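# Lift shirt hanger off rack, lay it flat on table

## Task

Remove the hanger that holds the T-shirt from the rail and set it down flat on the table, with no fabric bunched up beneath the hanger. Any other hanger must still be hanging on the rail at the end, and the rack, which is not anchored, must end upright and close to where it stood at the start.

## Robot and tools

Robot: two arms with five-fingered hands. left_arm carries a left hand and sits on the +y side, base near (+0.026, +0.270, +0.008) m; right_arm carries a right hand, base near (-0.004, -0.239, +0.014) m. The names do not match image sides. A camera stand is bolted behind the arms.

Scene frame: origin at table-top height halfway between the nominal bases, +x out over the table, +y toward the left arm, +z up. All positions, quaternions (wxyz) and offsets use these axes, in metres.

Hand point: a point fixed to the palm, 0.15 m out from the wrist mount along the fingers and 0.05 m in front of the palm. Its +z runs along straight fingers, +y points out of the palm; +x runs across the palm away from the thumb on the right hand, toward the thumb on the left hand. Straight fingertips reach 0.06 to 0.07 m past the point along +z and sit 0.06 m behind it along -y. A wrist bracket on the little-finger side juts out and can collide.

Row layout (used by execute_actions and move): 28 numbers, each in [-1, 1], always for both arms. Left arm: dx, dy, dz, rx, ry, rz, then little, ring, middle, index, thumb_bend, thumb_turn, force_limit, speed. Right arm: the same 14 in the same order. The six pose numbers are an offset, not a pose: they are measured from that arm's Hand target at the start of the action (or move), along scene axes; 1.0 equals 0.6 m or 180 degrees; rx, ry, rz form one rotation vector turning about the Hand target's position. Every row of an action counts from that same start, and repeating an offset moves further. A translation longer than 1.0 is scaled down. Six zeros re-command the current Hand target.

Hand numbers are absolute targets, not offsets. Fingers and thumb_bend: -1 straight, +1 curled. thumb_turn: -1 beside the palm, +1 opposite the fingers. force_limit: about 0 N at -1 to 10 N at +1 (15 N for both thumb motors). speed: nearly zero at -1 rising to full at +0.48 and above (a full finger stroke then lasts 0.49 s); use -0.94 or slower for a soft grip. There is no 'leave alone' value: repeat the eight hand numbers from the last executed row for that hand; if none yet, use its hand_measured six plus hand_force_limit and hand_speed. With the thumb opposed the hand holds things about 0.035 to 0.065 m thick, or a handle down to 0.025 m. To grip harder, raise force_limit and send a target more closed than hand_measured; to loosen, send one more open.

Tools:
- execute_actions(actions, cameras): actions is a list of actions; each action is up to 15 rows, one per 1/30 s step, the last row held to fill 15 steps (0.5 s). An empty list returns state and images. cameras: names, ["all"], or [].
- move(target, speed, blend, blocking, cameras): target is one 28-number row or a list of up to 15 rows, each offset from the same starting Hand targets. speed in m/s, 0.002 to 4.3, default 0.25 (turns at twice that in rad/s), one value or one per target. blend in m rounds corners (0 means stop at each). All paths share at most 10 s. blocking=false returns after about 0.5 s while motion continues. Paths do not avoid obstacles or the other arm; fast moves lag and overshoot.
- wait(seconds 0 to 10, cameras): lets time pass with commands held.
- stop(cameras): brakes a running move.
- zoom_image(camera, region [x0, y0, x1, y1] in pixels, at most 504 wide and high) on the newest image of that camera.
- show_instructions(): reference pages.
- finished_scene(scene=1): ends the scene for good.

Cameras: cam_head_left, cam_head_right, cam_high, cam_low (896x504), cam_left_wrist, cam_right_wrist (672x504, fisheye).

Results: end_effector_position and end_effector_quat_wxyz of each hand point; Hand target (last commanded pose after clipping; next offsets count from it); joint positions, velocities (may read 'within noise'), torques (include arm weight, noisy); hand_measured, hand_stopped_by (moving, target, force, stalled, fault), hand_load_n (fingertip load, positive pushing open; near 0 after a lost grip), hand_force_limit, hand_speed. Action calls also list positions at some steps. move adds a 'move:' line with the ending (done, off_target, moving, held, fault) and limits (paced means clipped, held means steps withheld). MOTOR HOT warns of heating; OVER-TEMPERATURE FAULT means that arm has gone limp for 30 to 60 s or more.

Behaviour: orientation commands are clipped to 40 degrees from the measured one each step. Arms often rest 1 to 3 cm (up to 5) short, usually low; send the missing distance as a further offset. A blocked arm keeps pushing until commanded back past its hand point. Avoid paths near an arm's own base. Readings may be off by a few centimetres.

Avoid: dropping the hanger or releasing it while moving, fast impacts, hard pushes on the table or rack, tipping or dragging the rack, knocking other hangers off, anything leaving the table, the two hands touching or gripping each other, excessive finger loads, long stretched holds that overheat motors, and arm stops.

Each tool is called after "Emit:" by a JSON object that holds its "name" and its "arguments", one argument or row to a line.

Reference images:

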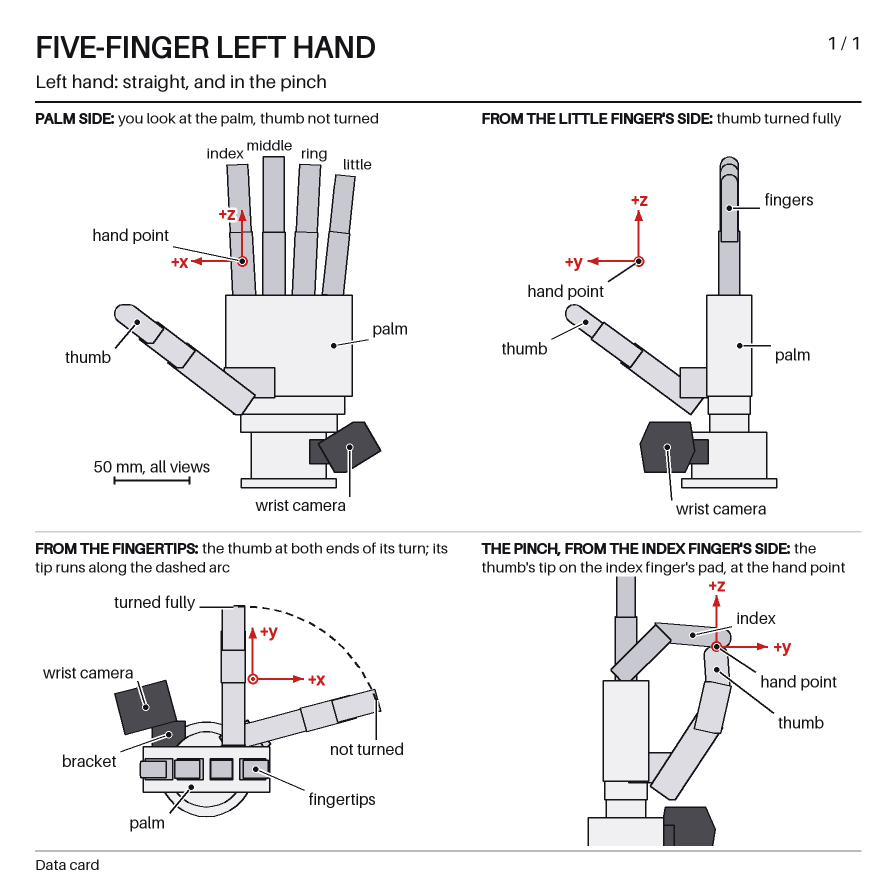

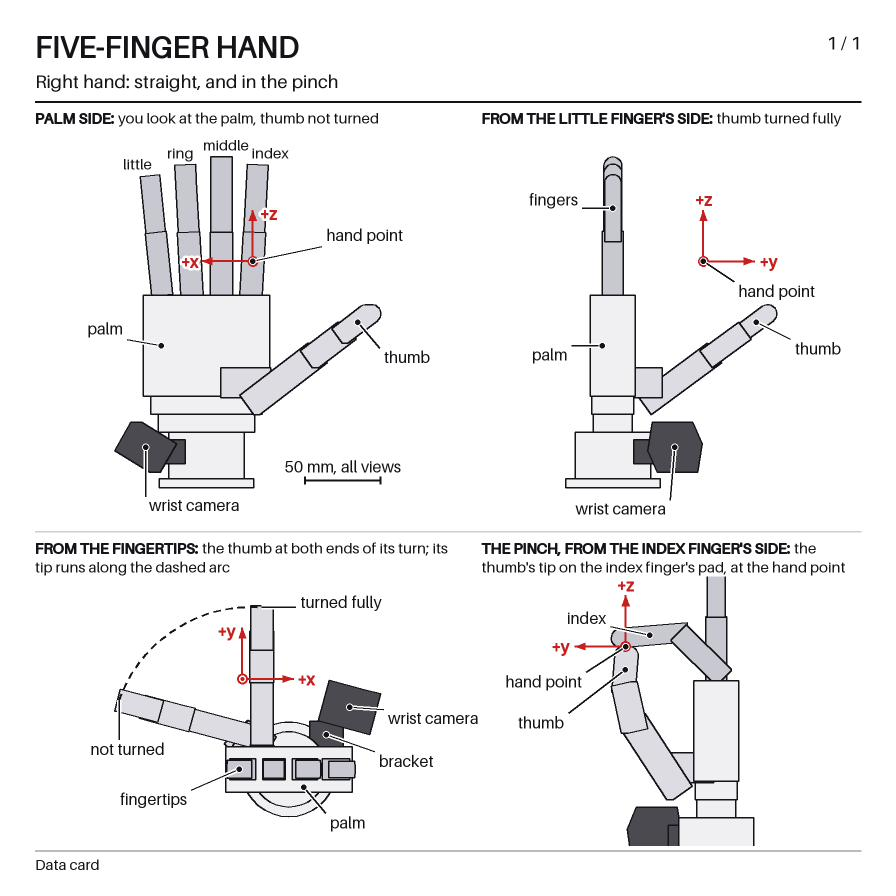

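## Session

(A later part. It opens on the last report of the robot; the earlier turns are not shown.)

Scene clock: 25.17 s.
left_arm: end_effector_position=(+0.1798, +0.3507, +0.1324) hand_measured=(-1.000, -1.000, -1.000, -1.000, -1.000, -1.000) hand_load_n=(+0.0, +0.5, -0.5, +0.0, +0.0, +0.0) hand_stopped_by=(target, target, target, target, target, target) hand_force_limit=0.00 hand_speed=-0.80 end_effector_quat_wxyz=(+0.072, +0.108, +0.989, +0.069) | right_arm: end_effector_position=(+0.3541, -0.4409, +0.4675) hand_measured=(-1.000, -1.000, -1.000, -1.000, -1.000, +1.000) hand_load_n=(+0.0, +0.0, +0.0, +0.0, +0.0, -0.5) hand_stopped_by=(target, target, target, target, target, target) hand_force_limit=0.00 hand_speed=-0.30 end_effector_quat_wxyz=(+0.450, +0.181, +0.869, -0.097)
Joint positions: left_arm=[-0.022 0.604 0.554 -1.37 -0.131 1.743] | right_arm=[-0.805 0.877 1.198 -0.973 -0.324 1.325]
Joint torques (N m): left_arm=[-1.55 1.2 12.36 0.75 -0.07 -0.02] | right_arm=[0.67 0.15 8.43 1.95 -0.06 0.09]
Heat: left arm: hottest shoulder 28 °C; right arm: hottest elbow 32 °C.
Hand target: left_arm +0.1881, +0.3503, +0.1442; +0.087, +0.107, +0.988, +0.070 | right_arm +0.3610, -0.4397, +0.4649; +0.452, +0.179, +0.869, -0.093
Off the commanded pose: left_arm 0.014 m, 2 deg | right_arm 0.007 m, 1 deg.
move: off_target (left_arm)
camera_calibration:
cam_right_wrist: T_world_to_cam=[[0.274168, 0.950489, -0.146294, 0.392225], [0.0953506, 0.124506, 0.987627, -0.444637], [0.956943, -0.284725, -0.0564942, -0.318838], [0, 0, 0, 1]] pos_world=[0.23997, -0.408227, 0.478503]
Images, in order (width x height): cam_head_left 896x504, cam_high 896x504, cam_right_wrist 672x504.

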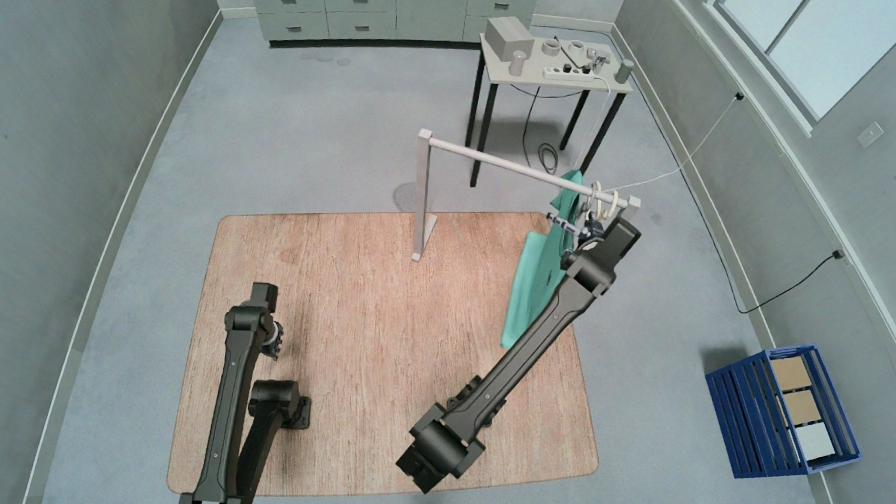

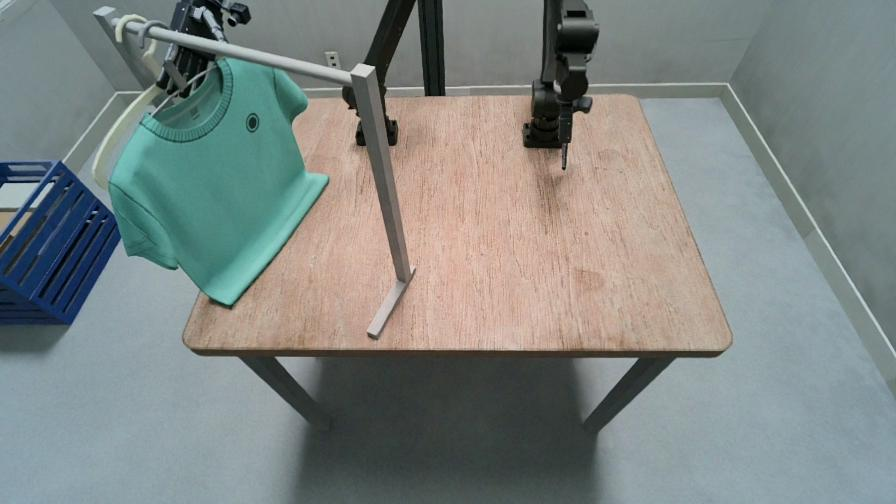

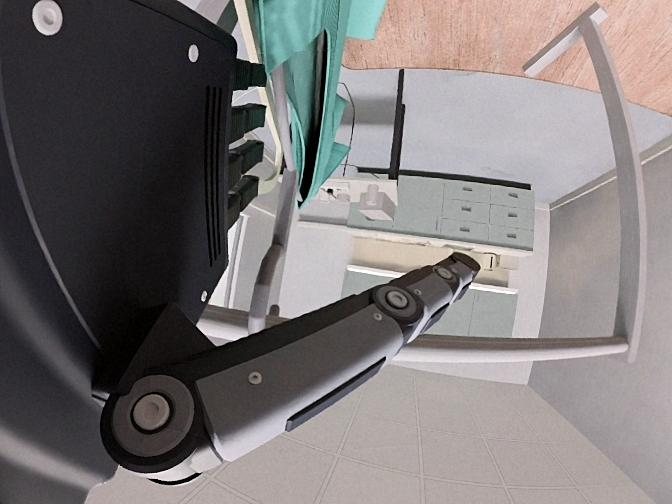

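Emit:
{"name": "move", "arguments": {
  "target": [
    [0,0,0,0,0,0,-1,-1,-1,-1,-1,-1,0,-0.8,0.0395,0.0918,0,0,0,0,-1,-1,-1,-1,-1,1,0,-0.3]
  ],
  "speed": 0.06,
  "cameras": ["cam_right_wrist","cam_head_left","cam_high"]
}}

Emit:
{"name": "zoom_image", "arguments": {
  "camera": "cam_high",
  "region": [95, 0, 245, 100]
}}

Scene clock: 26.87 s.
left_arm: end_effector_position=(+0.1798, +0.3507, +0.1324) hand_measured=(-1.000, -1.000, -1.000, -1.000, -1.000, -1.000) hand_load_n=(+0.0, +0.0, +0.0, +0.0, +0.0, +0.0) hand_stopped_by=(target, target, target, target, target, target) hand_force_limit=0.00 hand_speed=-0.80 end_effector_quat_wxyz=(+0.072, +0.108, +0.989, +0.069) | right_arm: end_effector_position=(+0.3839, -0.3913, +0.4595) hand_measured=(-1.000, -1.000, -1.000, -1.000, -1.000, +1.000) hand_load_n=(+0.0, +0.0, +0.0, +0.5, +0.0, +0.0) hand_stopped_by=(target, target, target, target, target, target) hand_force_limit=0.00 hand_speed=-0.30 end_effector_quat_wxyz=(+0.441, +0.183, +0.874, -0.094)
Joint positions: left_arm=[-0.022 0.604 0.554 -1.37 -0.131 1.743] | right_arm=[-0.574 0.853 1.173 -0.963 -0.137 1.466]
Joint torques (N m): left_arm=[-0.73 1.03 12.3 0.9 -0.1 0.08] | right_arm=[0.38 -1.55 8.18 2.06 -0.06 0.07]
Heat: left arm: hottest shoulder 28 °C; right arm: hottest elbow 32 °C.
Hand target: left_arm +0.1881, +0.3503, +0.1442; +0.087, +0.107, +0.988, +0.070 | right_arm +0.3847, -0.3847, +0.4648; +0.452, +0.179, +0.869, -0.093
Off the commanded pose: left_arm 0.014 m, 2 deg | right_arm 0.009 m, 1 deg.
move: off_target (left_arm)
camera_calibration:
cam_right_wrist: T_world_to_cam=[[0.272422, 0.951849, -0.140608, 0.334309], [0.114301, 0.113085, 0.986989, -0.457141], [0.955365, -0.284949, -0.0779899, -0.323202], [0, 0, 0, 1]] pos_world=[0.269954, -0.358612, 0.472993]
Images, in order (width x height): cam_head_left 896x504, cam_high 896x504, cam_right_wrist 672x504.

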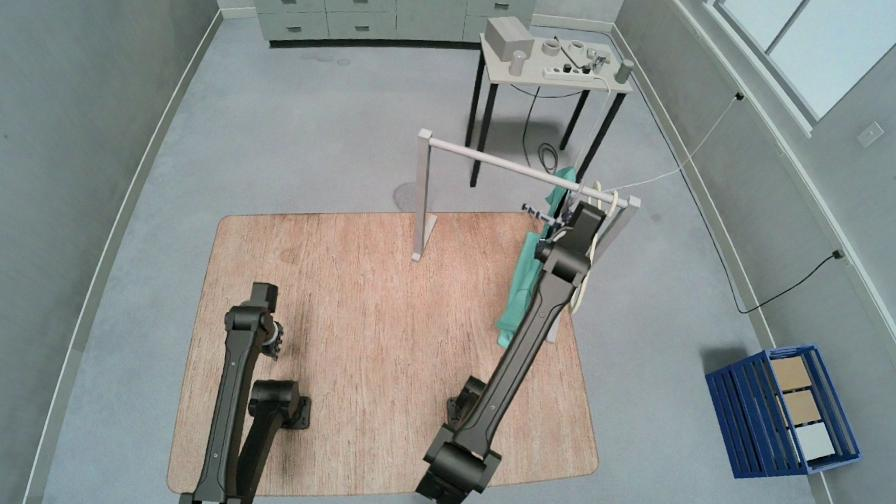

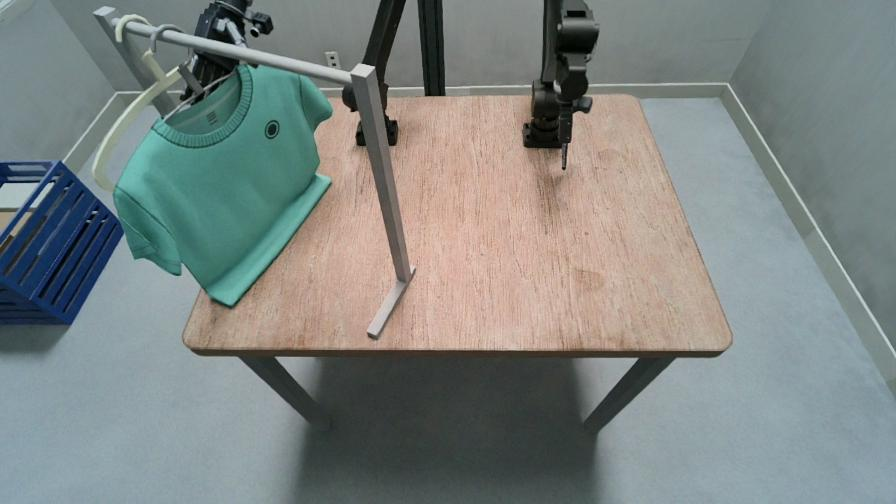

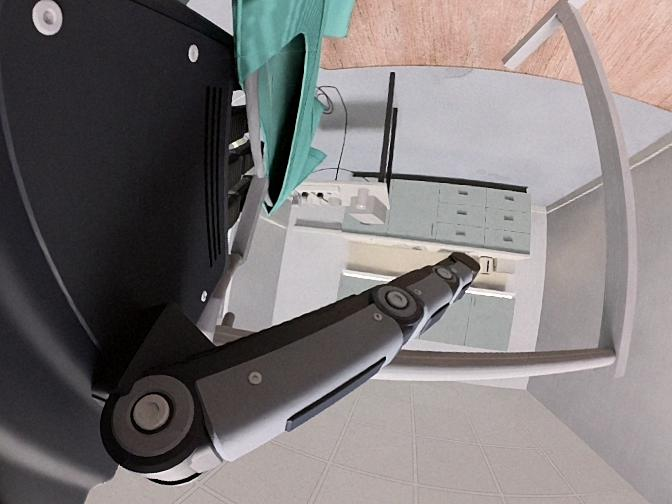

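Scaled by 3.360.

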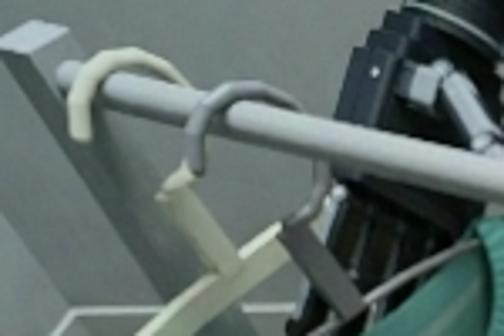

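Emit:
{"name": "move", "arguments": {
  "target": [
    [0,0,0,0,0,0,-1,-1,-1,-1,-1,-1,0,-0.8,0.0592,0.1377,0,0,0,0,-1,-1,-1,-1,-1,1,0,-0.3]
  ],
  "speed": 0.06,
  "cameras": ["cam_right_wrist","cam_head_left","cam_high"]
}}

Emit:
{"name": "zoom_image", "arguments": {
  "camera": "cam_high",
  "region": [95, 0, 245, 100]
}}

Scene clock: 30.00 s.
left_arm: end_effector_position=(+0.1798, +0.3507, +0.1324) hand_measured=(-1.000, -1.000, -1.000, -1.000, -1.000, -1.000) hand_load_n=(+0.0, +0.0, +0.0, +0.0, -0.5, -0.5) hand_stopped_by=(target, target, target, target, target, target) hand_force_limit=0.00 hand_speed=-0.80 end_effector_quat_wxyz=(+0.072, +0.108, +0.989, +0.069) | right_arm: end_effector_position=(+0.4164, -0.3073, +0.4612) hand_measured=(-1.000, -1.000, -1.000, -1.000, -1.000, +1.000) hand_load_n=(+0.0, +0.0, +0.0, +0.0, +0.0, +0.0) hand_stopped_by=(target, target, target, target, target, target) hand_force_limit=0.00 hand_speed=-0.30 end_effector_quat_wxyz=(+0.445, +0.181, +0.872, -0.098)
Joint positions: left_arm=[-0.022 0.604 0.554 -1.37 -0.131 1.743] | right_arm=[-0.2 0.842 1.168 -0.961 0.168 1.682]
Joint torques (N m): left_arm=[-0.15 1.61 12.48 0.98 -0.11 0.1] | right_arm=[0.15 -0.32 8.84 1.85 0.12 0.06]
Heat: left arm: hottest elbow 29 °C; right arm: hottest elbow 32 °C.
Hand target: left_arm +0.1881, +0.3503, +0.1442; +0.087, +0.107, +0.988, +0.070 | right_arm +0.4202, -0.3020, +0.4648; +0.452, +0.179, +0.869, -0.093
Off the commanded pose: left_arm 0.014 m, 2 deg | right_arm 0.007 m, 1 deg.
move: off_target (left_arm)
camera_calibration:
cam_right_wrist: T_world_to_cam=[[0.273306, 0.950409, -0.148412, 0.248539], [0.107639, 0.123101, 0.986539, -0.466039], [0.955886, -0.285602, -0.0686565, -0.335002], [0, 0, 0, 1]] pos_world=[0.30246, -0.274522, 0.473652]
Images, in order (width x height): cam_head_left 896x504, cam_high 896x504, cam_right_wrist 672x504.

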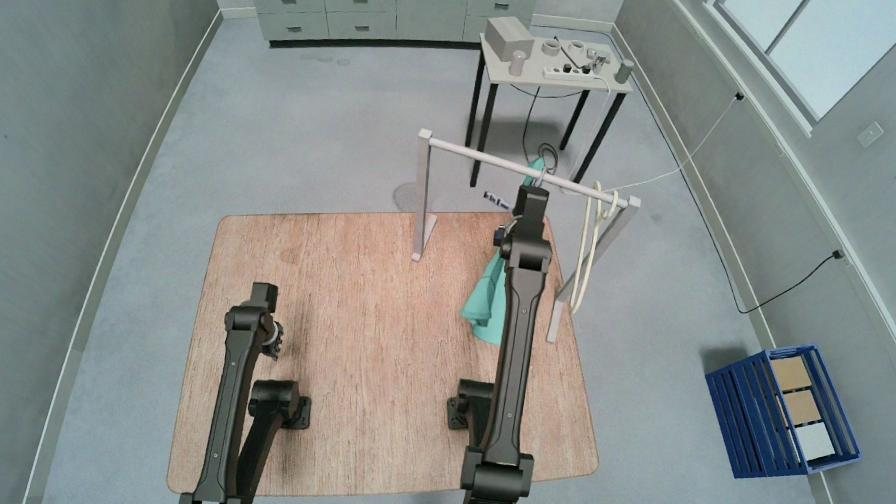

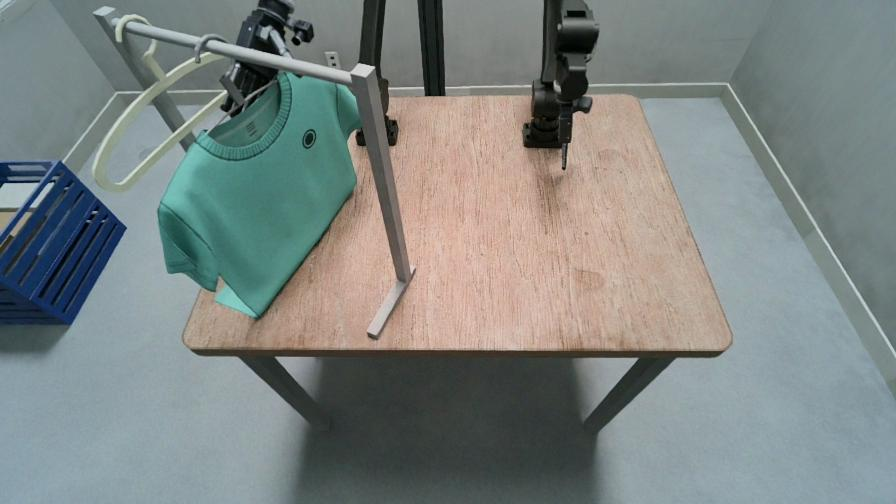

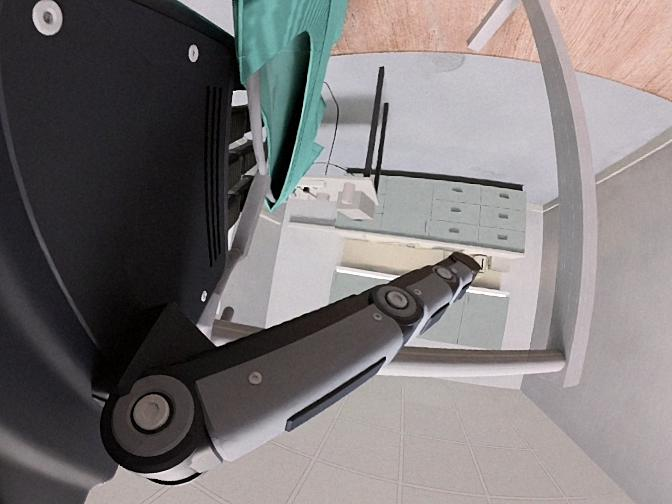

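Scaled by 3.360.

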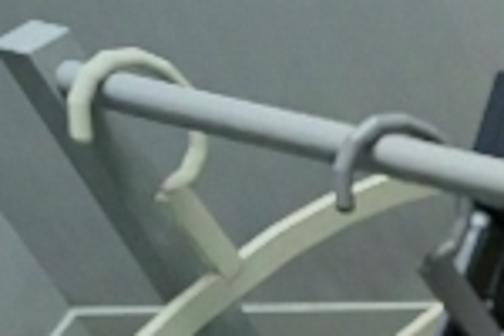

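Emit:
{"name": "move", "arguments": {
  "target": [
    [0,0,0,0,0,0,-1,-1,-1,-1,-1,-1,0,-0.8,0.0461,0.1071,0,0,0,0,-1,-1,-1,-1,-1,1,0,-0.3]
  ],
  "speed": 0.06,
  "cameras": ["cam_right_wrist","cam_head_left","cam_high"]
}}

Emit:
{"name": "zoom_image", "arguments": {
  "camera": "cam_high",
  "region": [145, 0, 345, 133]
}}

Scene clock: 32.10 s.
left_arm: end_effector_position=(+0.1798, +0.3507, +0.1324) hand_measured=(-1.000, -1.000, -1.000, -1.000, -1.000, -1.000) hand_load_n=(+0.0, +0.0, +0.0, +0.0, +0.0, +0.0) hand_stopped_by=(target, target, target, target, target, target) hand_force_limit=0.00 hand_speed=-0.80 end_effector_quat_wxyz=(+0.072, +0.108, +0.989, +0.069) | right_arm: end_effector_position=(+0.4426, -0.2445, +0.4467) hand_measured=(-1.000, -1.000, -1.000, -1.000, -1.000, +1.000) hand_load_n=(+0.0, +0.0, +0.0, -0.5, +0.0, +0.0) hand_stopped_by=(target, target, target, target, target, target) hand_force_limit=0.00 hand_speed=-0.30 end_effector_quat_wxyz=(+0.440, +0.180, +0.874, -0.101)
Joint positions: left_arm=[-0.022 0.604 0.554 -1.37 -0.131 1.743] | right_arm=[0.059 0.897 1.168 -0.961 0.376 1.844]
Joint torques (N m): left_arm=[-0.15 1.67 12.21 1.02 -0.12 0.02] | right_arm=[0.03 -0.09 12.16 1.32 0.25 0.03]
Heat: left arm: hottest elbow 29 °C; right arm: hottest elbow 33 °C.
Hand target: left_arm +0.1881, +0.3503, +0.1442; +0.087, +0.107, +0.988, +0.070 | right_arm +0.4479, -0.2378, +0.4647; +0.452, +0.179, +0.869, -0.093
Off the commanded pose: left_arm 0.014 m, 2 deg | right_arm 0.020 m, 2 deg.
move: off_target (left_arm, right_arm)
camera_calibration:
cam_right_wrist: T_world_to_cam=[[0.272067, 0.949722, -0.154945, 0.18294], [0.118491, 0.126729, 0.984835, -0.465332], [0.954955, -0.286301, -0.0780551, -0.338638], [0, 0, 0, 1]] pos_world=[0.32875, -0.211723, 0.460189]
Images, in order (width x height): cam_head_left 896x504, cam_high 896x504, cam_right_wrist 672x504.

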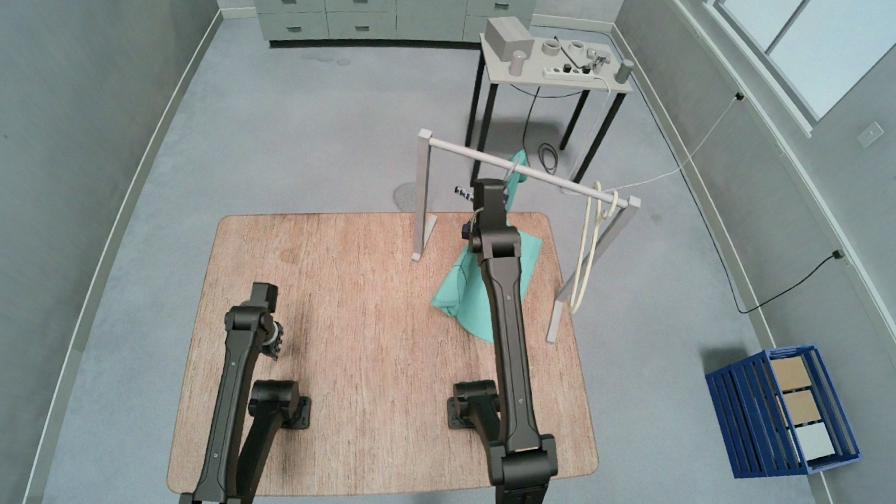

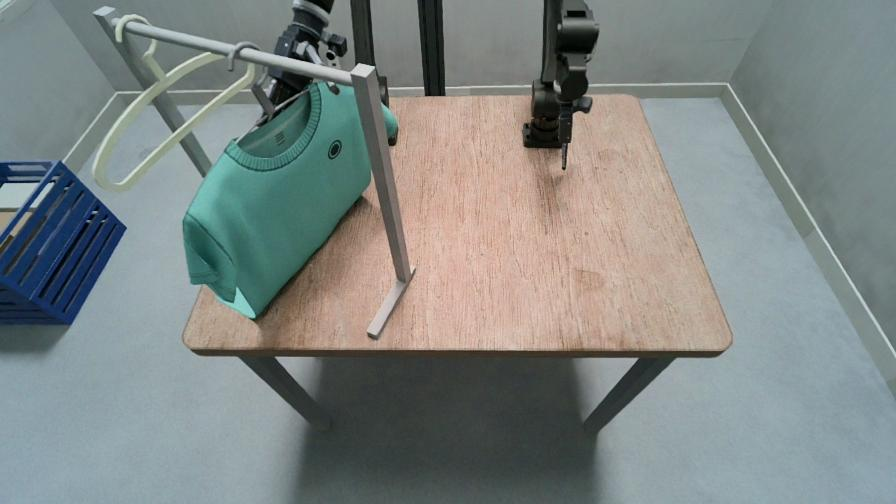

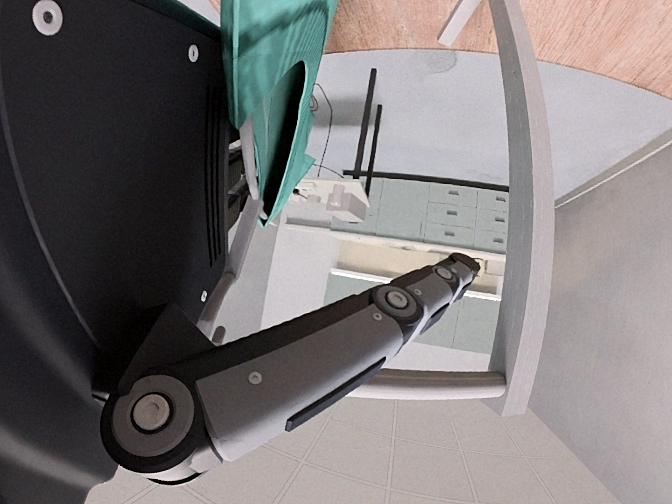

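Scaled by 2.520.

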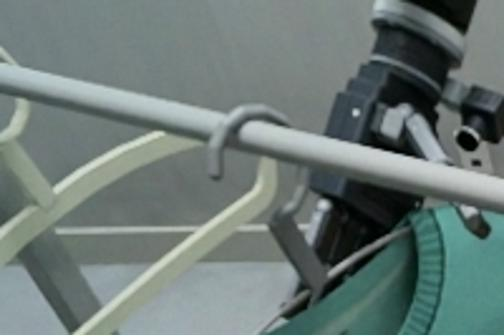

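Emit:
{"name": "move", "arguments": {
  "target": [
    [0,0,0,0,0,0,-1,-1,-1,-1,-1,-1,0,-0.8,-0.023,-0.0535,0,0,0,0,-1,-1,-1,-1,-1,1,0,-0.3],
    [0,0,0,0,0,0,-1,-1,-1,-1,-1,-1,0,-0.8,-0.173,0.0115,0.13,0,0,0,-1,-1,-1,-1,-1,1,0,-0.3],
    [0,0,0,0,0,0,-1,-1,-1,-1,-1,-1,0,-0.8,-0.2665,-0.2887,0.1255,0,0,0,-1,-1,-1,-1,-1,1,0,-0.3]
  ],
  "speed": [0.05,0.12,0.2],
  "blend": [0,0.03,0],
  "cameras": ["cam_right_wrist","cam_head_left","cam_high"]
}}

Scene clock: 37.03 s.
left_arm: end_effector_position=(+0.1798, +0.3507, +0.1324) hand_measured=(-1.000, -1.000, -1.000, -1.000, -1.000, -1.000) hand_load_n=(+0.0, +0.0, +0.0, +0.0, -0.5, +0.0) hand_stopped_by=(target, target, target, target, target, target) hand_force_limit=0.00 hand_speed=-0.80 end_effector_quat_wxyz=(+0.072, +0.108, +0.989, +0.069) | right_arm: end_effector_position=(+0.2916, -0.4131, +0.5141) hand_measured=(-1.000, -1.000, -1.000, -1.000, -1.000, +1.000) hand_load_n=(+0.0, +0.0, +0.0, +0.0, -0.5, +0.0) hand_stopped_by=(target, target, target, target, target, target) hand_force_limit=0.00 hand_speed=-0.30 end_effector_quat_wxyz=(+0.436, +0.189, +0.877, -0.076)
Joint positions: left_arm=[-0.022 0.604 0.554 -1.37 -0.131 1.743] | right_arm=[-0.953 0.815 1.333 -1.26 -0.451 1.231]
Joint torques (N m): left_arm=[-0.97 1.2 12.3 0.88 -0.15 0.09] | right_arm=[-1.85 0.5 12.45 1.05 -0.4 -0.12]
Heat: left arm: hottest elbow 30 °C; right arm: hottest elbow 34 °C.
Hand target: left_arm +0.1881, +0.3503, +0.1442; +0.087, +0.107, +0.988, +0.070 | right_arm +0.2880, -0.4109, +0.5402; +0.452, +0.179, +0.869, -0.093
Off the commanded pose: left_arm 0.014 m, 2 deg | right_arm 0.026 m, 3 deg.
move: off_target (left_arm, right_arm)
camera_calibration:
cam_right_wrist: T_world_to_cam=[[0.265916, 0.958387, -0.10384, 0.373651], [0.116666, 0.0749314, 0.990341, -0.516156], [0.956911, -0.275462, -0.0918855, -0.226441], [0, 0, 0, 1]] pos_world=[0.177542, -0.381802, 0.529163]
Images, in order (width x height): cam_head_left 896x504, cam_high 896x504, cam_right_wrist 672x504.

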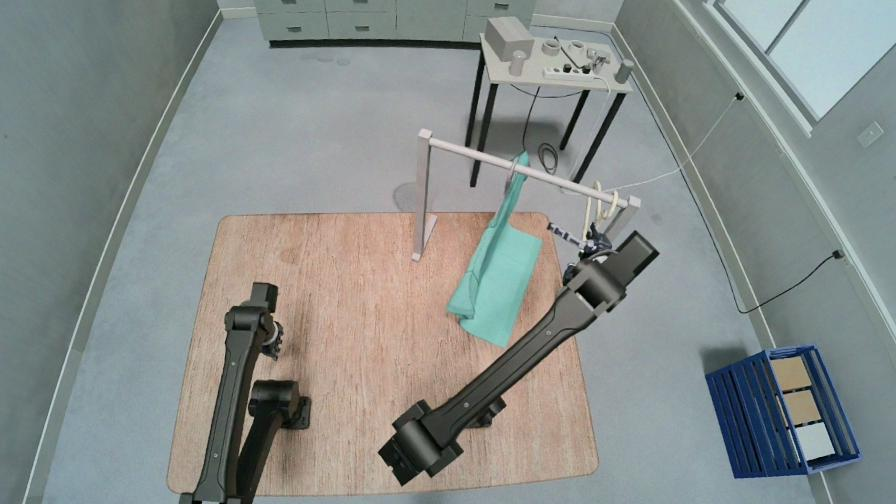

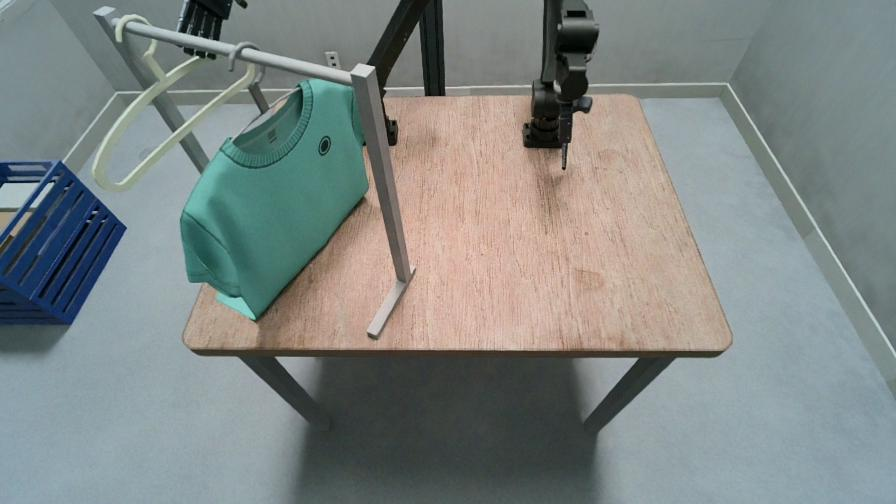

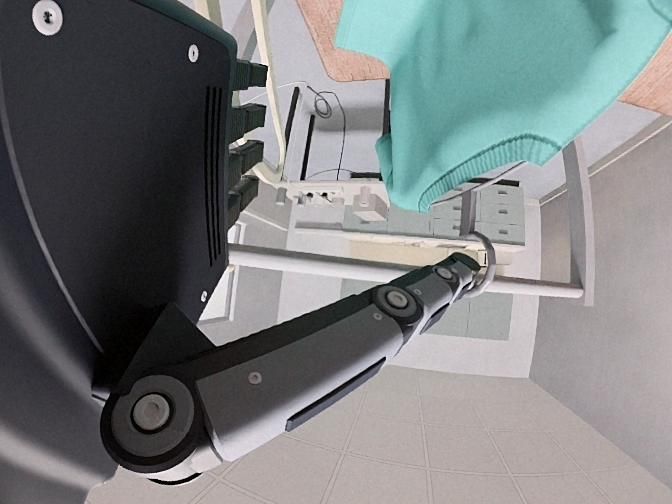

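Emit:
{"name": "zoom_image", "arguments": {
  "camera": "cam_high",
  "region": [195, 30, 315, 150]
}}

Emit:
{"name": "zoom_image", "arguments": {
  "camera": "cam_head_left",
  "region": [470, 130, 590, 230]
}}

Emit:
{"name": "zoom_image", "arguments": {
  "camera": "cam_right_wrist",
  "region": [380, 120, 560, 300]
}}

Scaled by 4.200.

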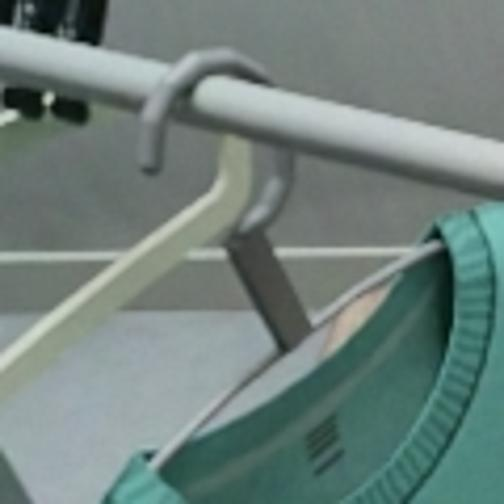

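Scaled by 4.200.

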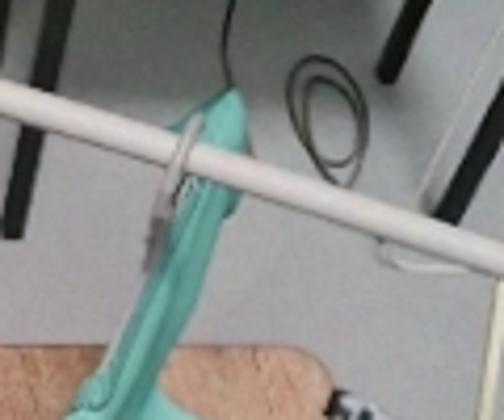

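Scaled by 2.800 from the camera's 672x504 image, which has a finer 960x720 frame.

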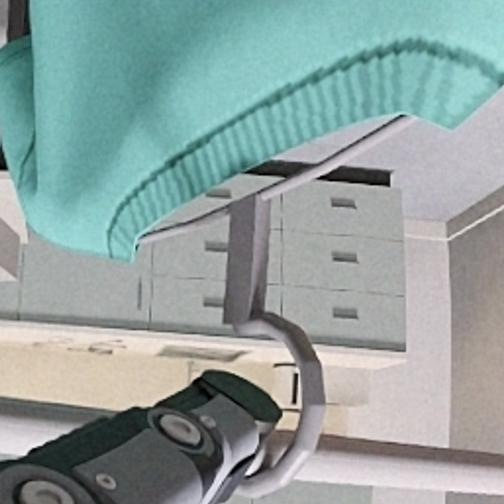

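Emit:
{"name": "move", "arguments": {
  "target": [
    [0.3532,-0.4172,0.4597,-0.3884,-0.1181,0.3228,-1,-1,-1,-1,-1,1,0,-0.3,-0.3967,-0.115,0.0167,-0.1343,0.2641,0.0383,-1,-1,-1,-1,-1,1,0,-0.3]
  ],
  "speed": 0.22,
  "cameras": ["cam_left_wrist","cam_head_left","cam_high","cam_low"]
}}

Scene clock: 43.63 s.
left_arm: end_effector_position=(+0.3906, +0.1079, +0.3864) hand_measured=(-1.000, -1.000, -1.000, -1.000, -1.000, +1.000) hand_load_n=(+0.0, +0.0, +0.0, +0.0, +0.0, +0.0) hand_stopped_by=(target, target, target, target, target, target) hand_force_limit=0.00 hand_speed=-0.30 end_effector_quat_wxyz=(+0.232, -0.444, +0.763, -0.409) | right_arm: end_effector_position=(+0.0555, -0.4787, +0.5361) hand_measured=(-1.000, -1.000, -1.000, -1.000, -1.000, +1.000) hand_load_n=(+0.0, +0.0, +0.0, +0.0, +0.0, +0.0) hand_stopped_by=(target, target, target, target, target, target) hand_force_limit=0.00 hand_speed=-0.30 end_effector_quat_wxyz=(+0.104, -0.015, +0.934, -0.342)
Joint positions: left_arm=[-0.221 0.932 1.207 -0.883 0.227 0.144] | right_arm=[-1.63 0.95 1.768 -1.694 -0.252 -0.014]
Joint torques (N m): left_arm=[-1.79 -2.08 15.9 2.48 0.05 -0.16] | right_arm=[-2.2 1.32 10.33 1.06 -0.03 -0.16]
Heat: left arm: hottest elbow 31 °C; right arm: hottest elbow 34 °C.
Hand target: left_arm +0.4001, +0.1000, +0.4200; +0.249, -0.433, +0.750, -0.433 | right_arm +0.0499, -0.4799, +0.5502; +0.098, -0.020, +0.947, -0.305
Off the commanded pose: left_arm 0.036 m, 4 deg | right_arm 0.015 m, 5 deg.
joint sent to its limit (right arm) — joint 4 (wrist pitch), lower limit. The joint targets are off in orientation, not in position.
move: off_target (left_arm, right_arm)
camera_calibration:
cam_left_wrist: T_world_to_cam=[[0.328479, -0.514187, 0.792283, -0.375909], [-0.894734, -0.438119, 0.0866179, 0.361143], [0.302577, -0.737335, -0.603974, 0.302248], [0, 0, 0, 1]] pos_world=[0.355152, 0.187794, 0.449095]
Images, in order (width x height): cam_head_left 896x504, cam_high 896x504, cam_low 896x504, cam_left_wrist 672x504.

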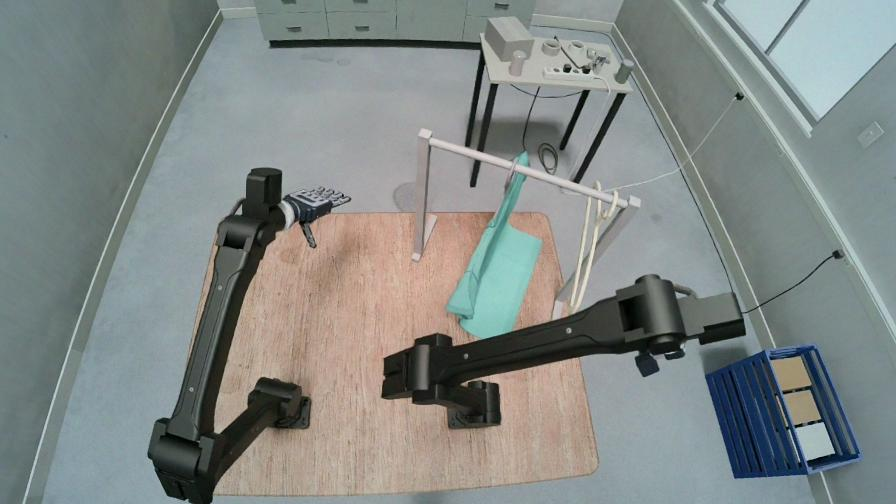

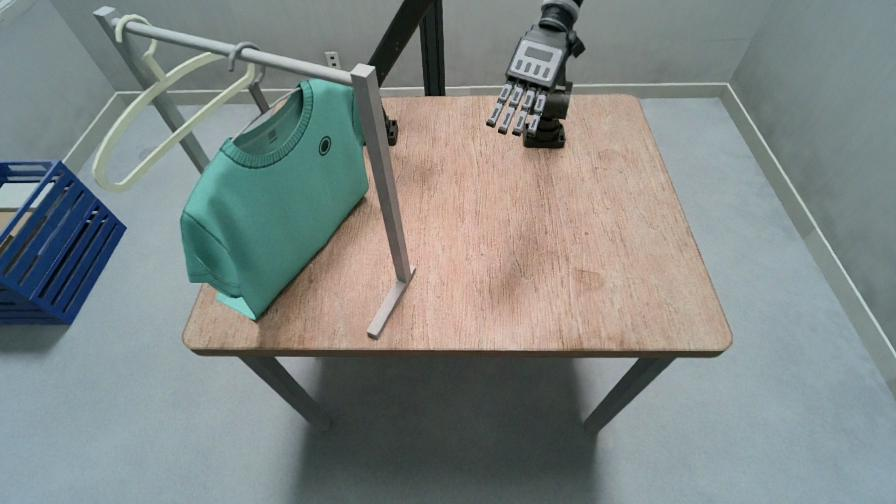

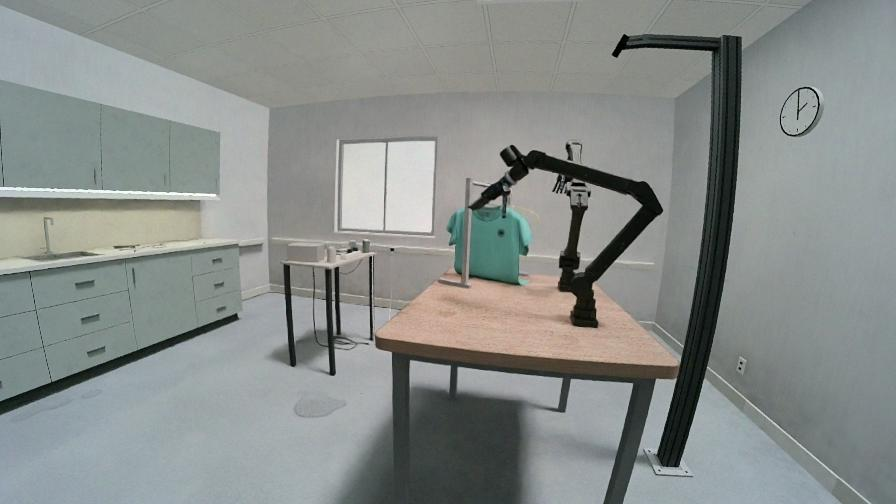

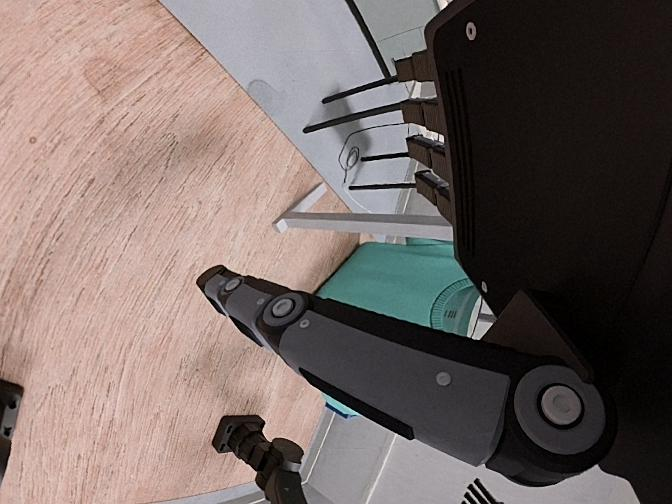

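Emit:
{"name": "move", "arguments": {
  "target": [
    [-0.02,-0.18,0.09,-0.184,0.081,0.118,-1,-1,-1,-1,-1,1,0,-0.3,-0.044,-0.0545,-0.3553,-0.150,0.212,0.057,-1,-1,-1,-1,-1,1,0,-0.3],
    [-0.0818,-0.6133,0.18,-0.4096,0.1809,0.2620,-1,-1,-1,-1,-1,1,0,-0.3,-0.044,-0.0545,-0.3553,-0.150,0.212,0.057,-1,-1,-1,-1,-1,1,0,-0.3]
  ],
  "speed": 0.2,
  "blend": 0.03,
  "cameras": ["cam_left_wrist","cam_head_left","cam_head_right","cam_high","cam_low"]
}}

Scene clock: 48.90 s.
left_arm: end_effector_position=(+0.3519, -0.2647, +0.4907) hand_measured=(-1.000, -1.000, -1.000, -1.000, -1.000, +1.000) hand_load_n=(+0.0, +0.0, +0.0, +0.0, +0.0, -0.5) hand_stopped_by=(target, target, target, target, target, target) hand_force_limit=0.00 hand_speed=-0.30 end_effector_quat_wxyz=(+0.086, +0.833, -0.186, +0.513) | right_arm: end_effector_position=(+0.0202, -0.5124, +0.3341) hand_measured=(-1.000, -1.000, -1.000, -1.000, -1.000, +1.000) hand_load_n=(+0.0, +0.0, +0.0, +0.0, +0.0, +0.5) hand_stopped_by=(target, target, target, target, target, target) hand_force_limit=0.00 hand_speed=-0.30 end_effector_quat_wxyz=(-0.196, -0.216, +0.833, -0.471)
Joint positions: left_arm=[-1.126 1.363 1.562 -0.823 -0.669 -1.938] | right_arm=[-1.17 0.524 0.879 -0.919 0.459 -0.375]
Joint torques (N m): left_arm=[-1.38 -11.4 16.25 1.65 -0.37 -0.11] | right_arm=[0.32 1.55 8.2 1.94 0.32 -0.14]
Heat: left arm: hottest elbow 32 °C; right arm: hottest elbow 34 °C.
Hand target: left_arm +0.3509, -0.2681, +0.5279; +0.109, +0.826, -0.170, +0.526 | right_arm +0.0235, -0.5127, +0.3370; -0.195, -0.221, +0.826, -0.481
Off the commanded pose: left_arm 0.037 m, 4 deg | right_arm 0.004 m, 2 deg.
move: off_target (left_arm)
camera_calibration:
cam_left_wrist: T_world_to_cam=[[0.506502, 0.809142, 0.297901, -0.107265], [-0.181251, -0.237862, 0.954238, -0.469543], [0.842973, -0.537318, 0.02618, -0.344192], [0, 0, 0, 1]] pos_world=[0.25937, -0.209834, 0.489021]
Images, in order (width x height): cam_head_left 896x504, cam_head_right 896x504, cam_high 896x504, cam_low 896x504, cam_left_wrist 672x504.

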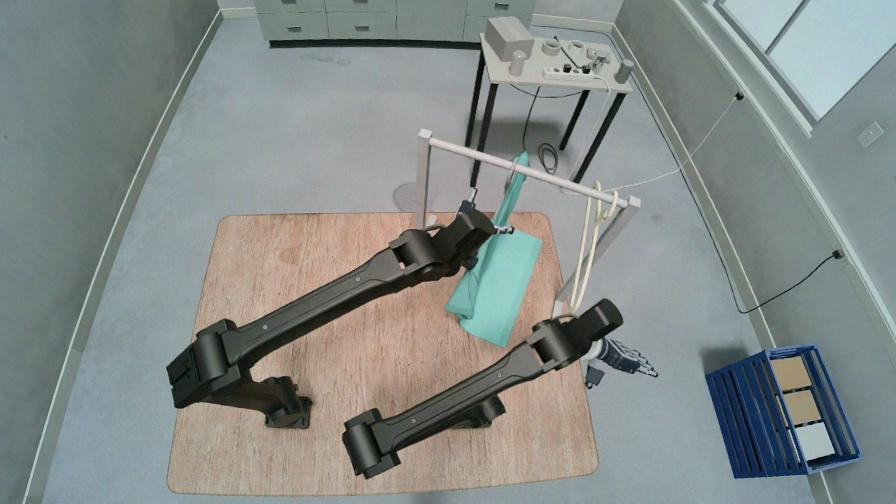

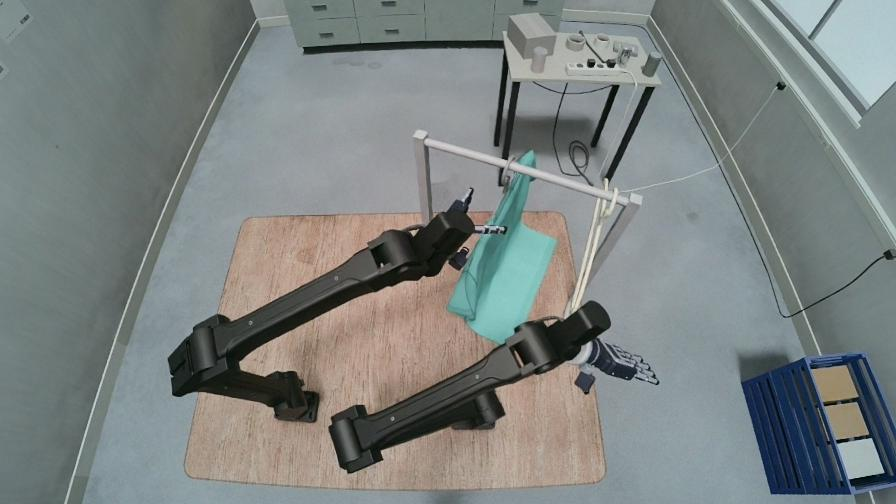

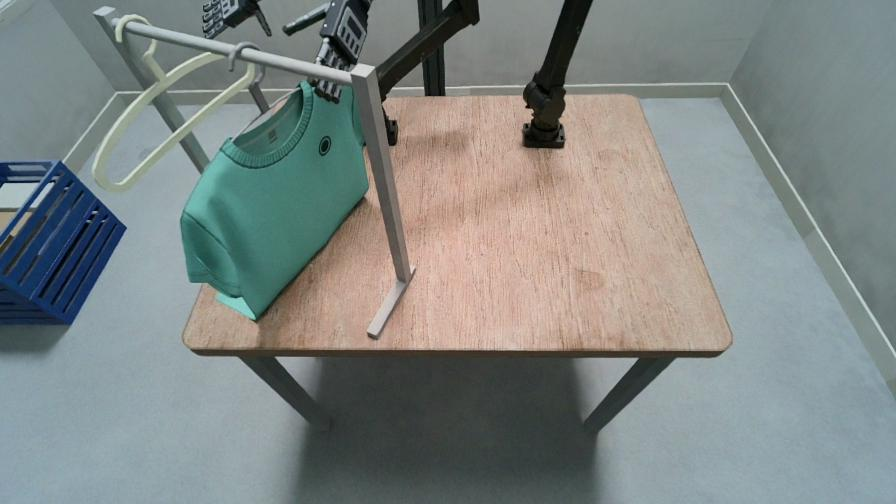

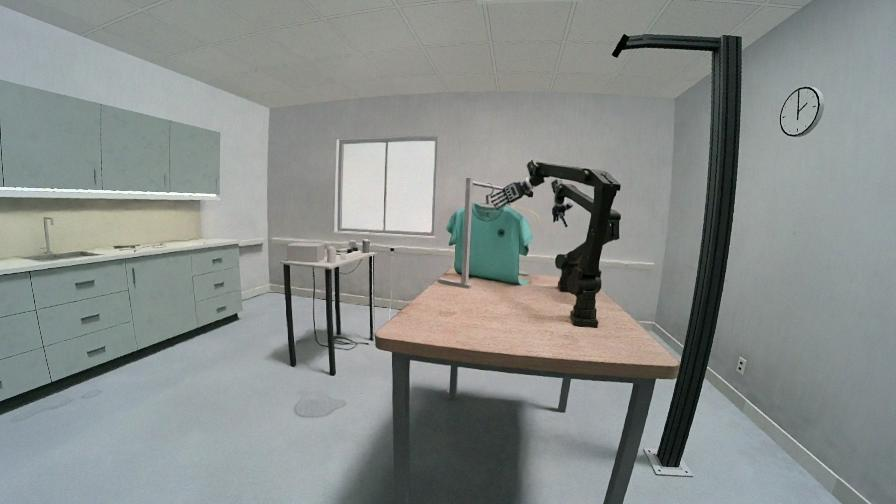

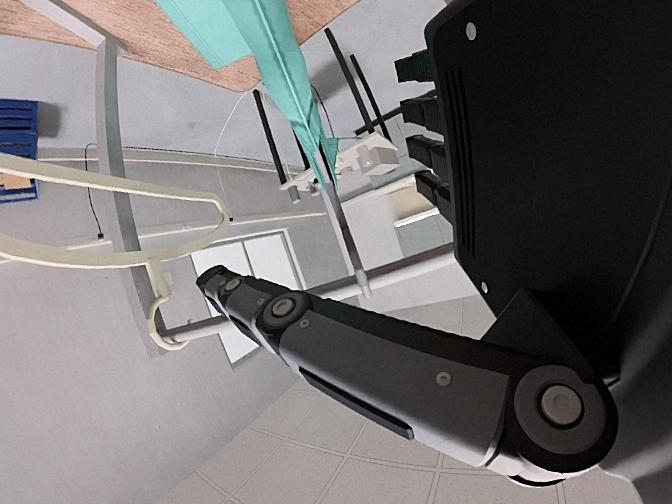

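Emit:
{"name": "zoom_image", "arguments": {
  "camera": "cam_left_wrist",
  "region": [250, 100, 470, 320]
}}

Emit:
{"name": "zoom_image", "arguments": {
  "camera": "cam_high",
  "region": [195, 0, 395, 150]
}}

Emit:
{"name": "zoom_image", "arguments": {
  "camera": "cam_head_right",
  "region": [430, 130, 560, 260]
}}

Scaled by 2.291 from the camera's 672x504 image, which has a finer 960x720 frame.

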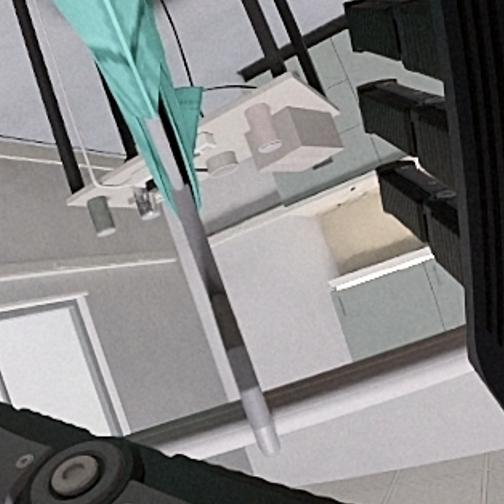

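Scaled by 2.520.

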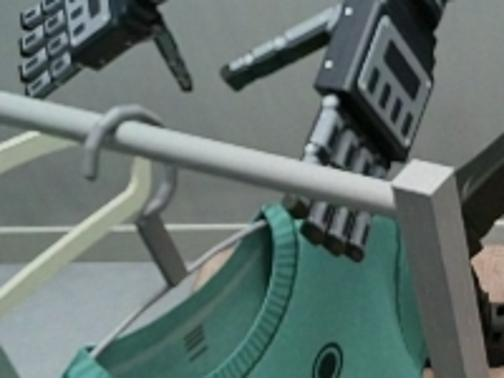

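Scaled by 3.877.

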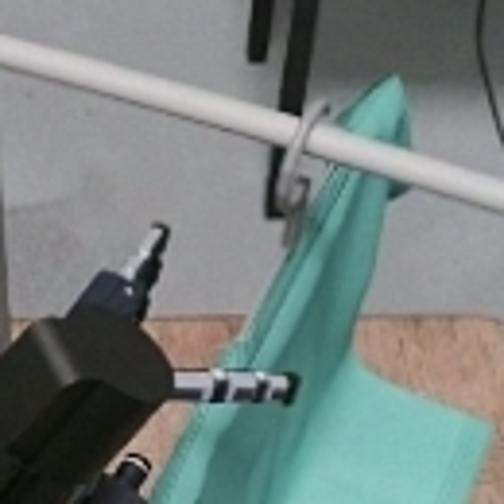

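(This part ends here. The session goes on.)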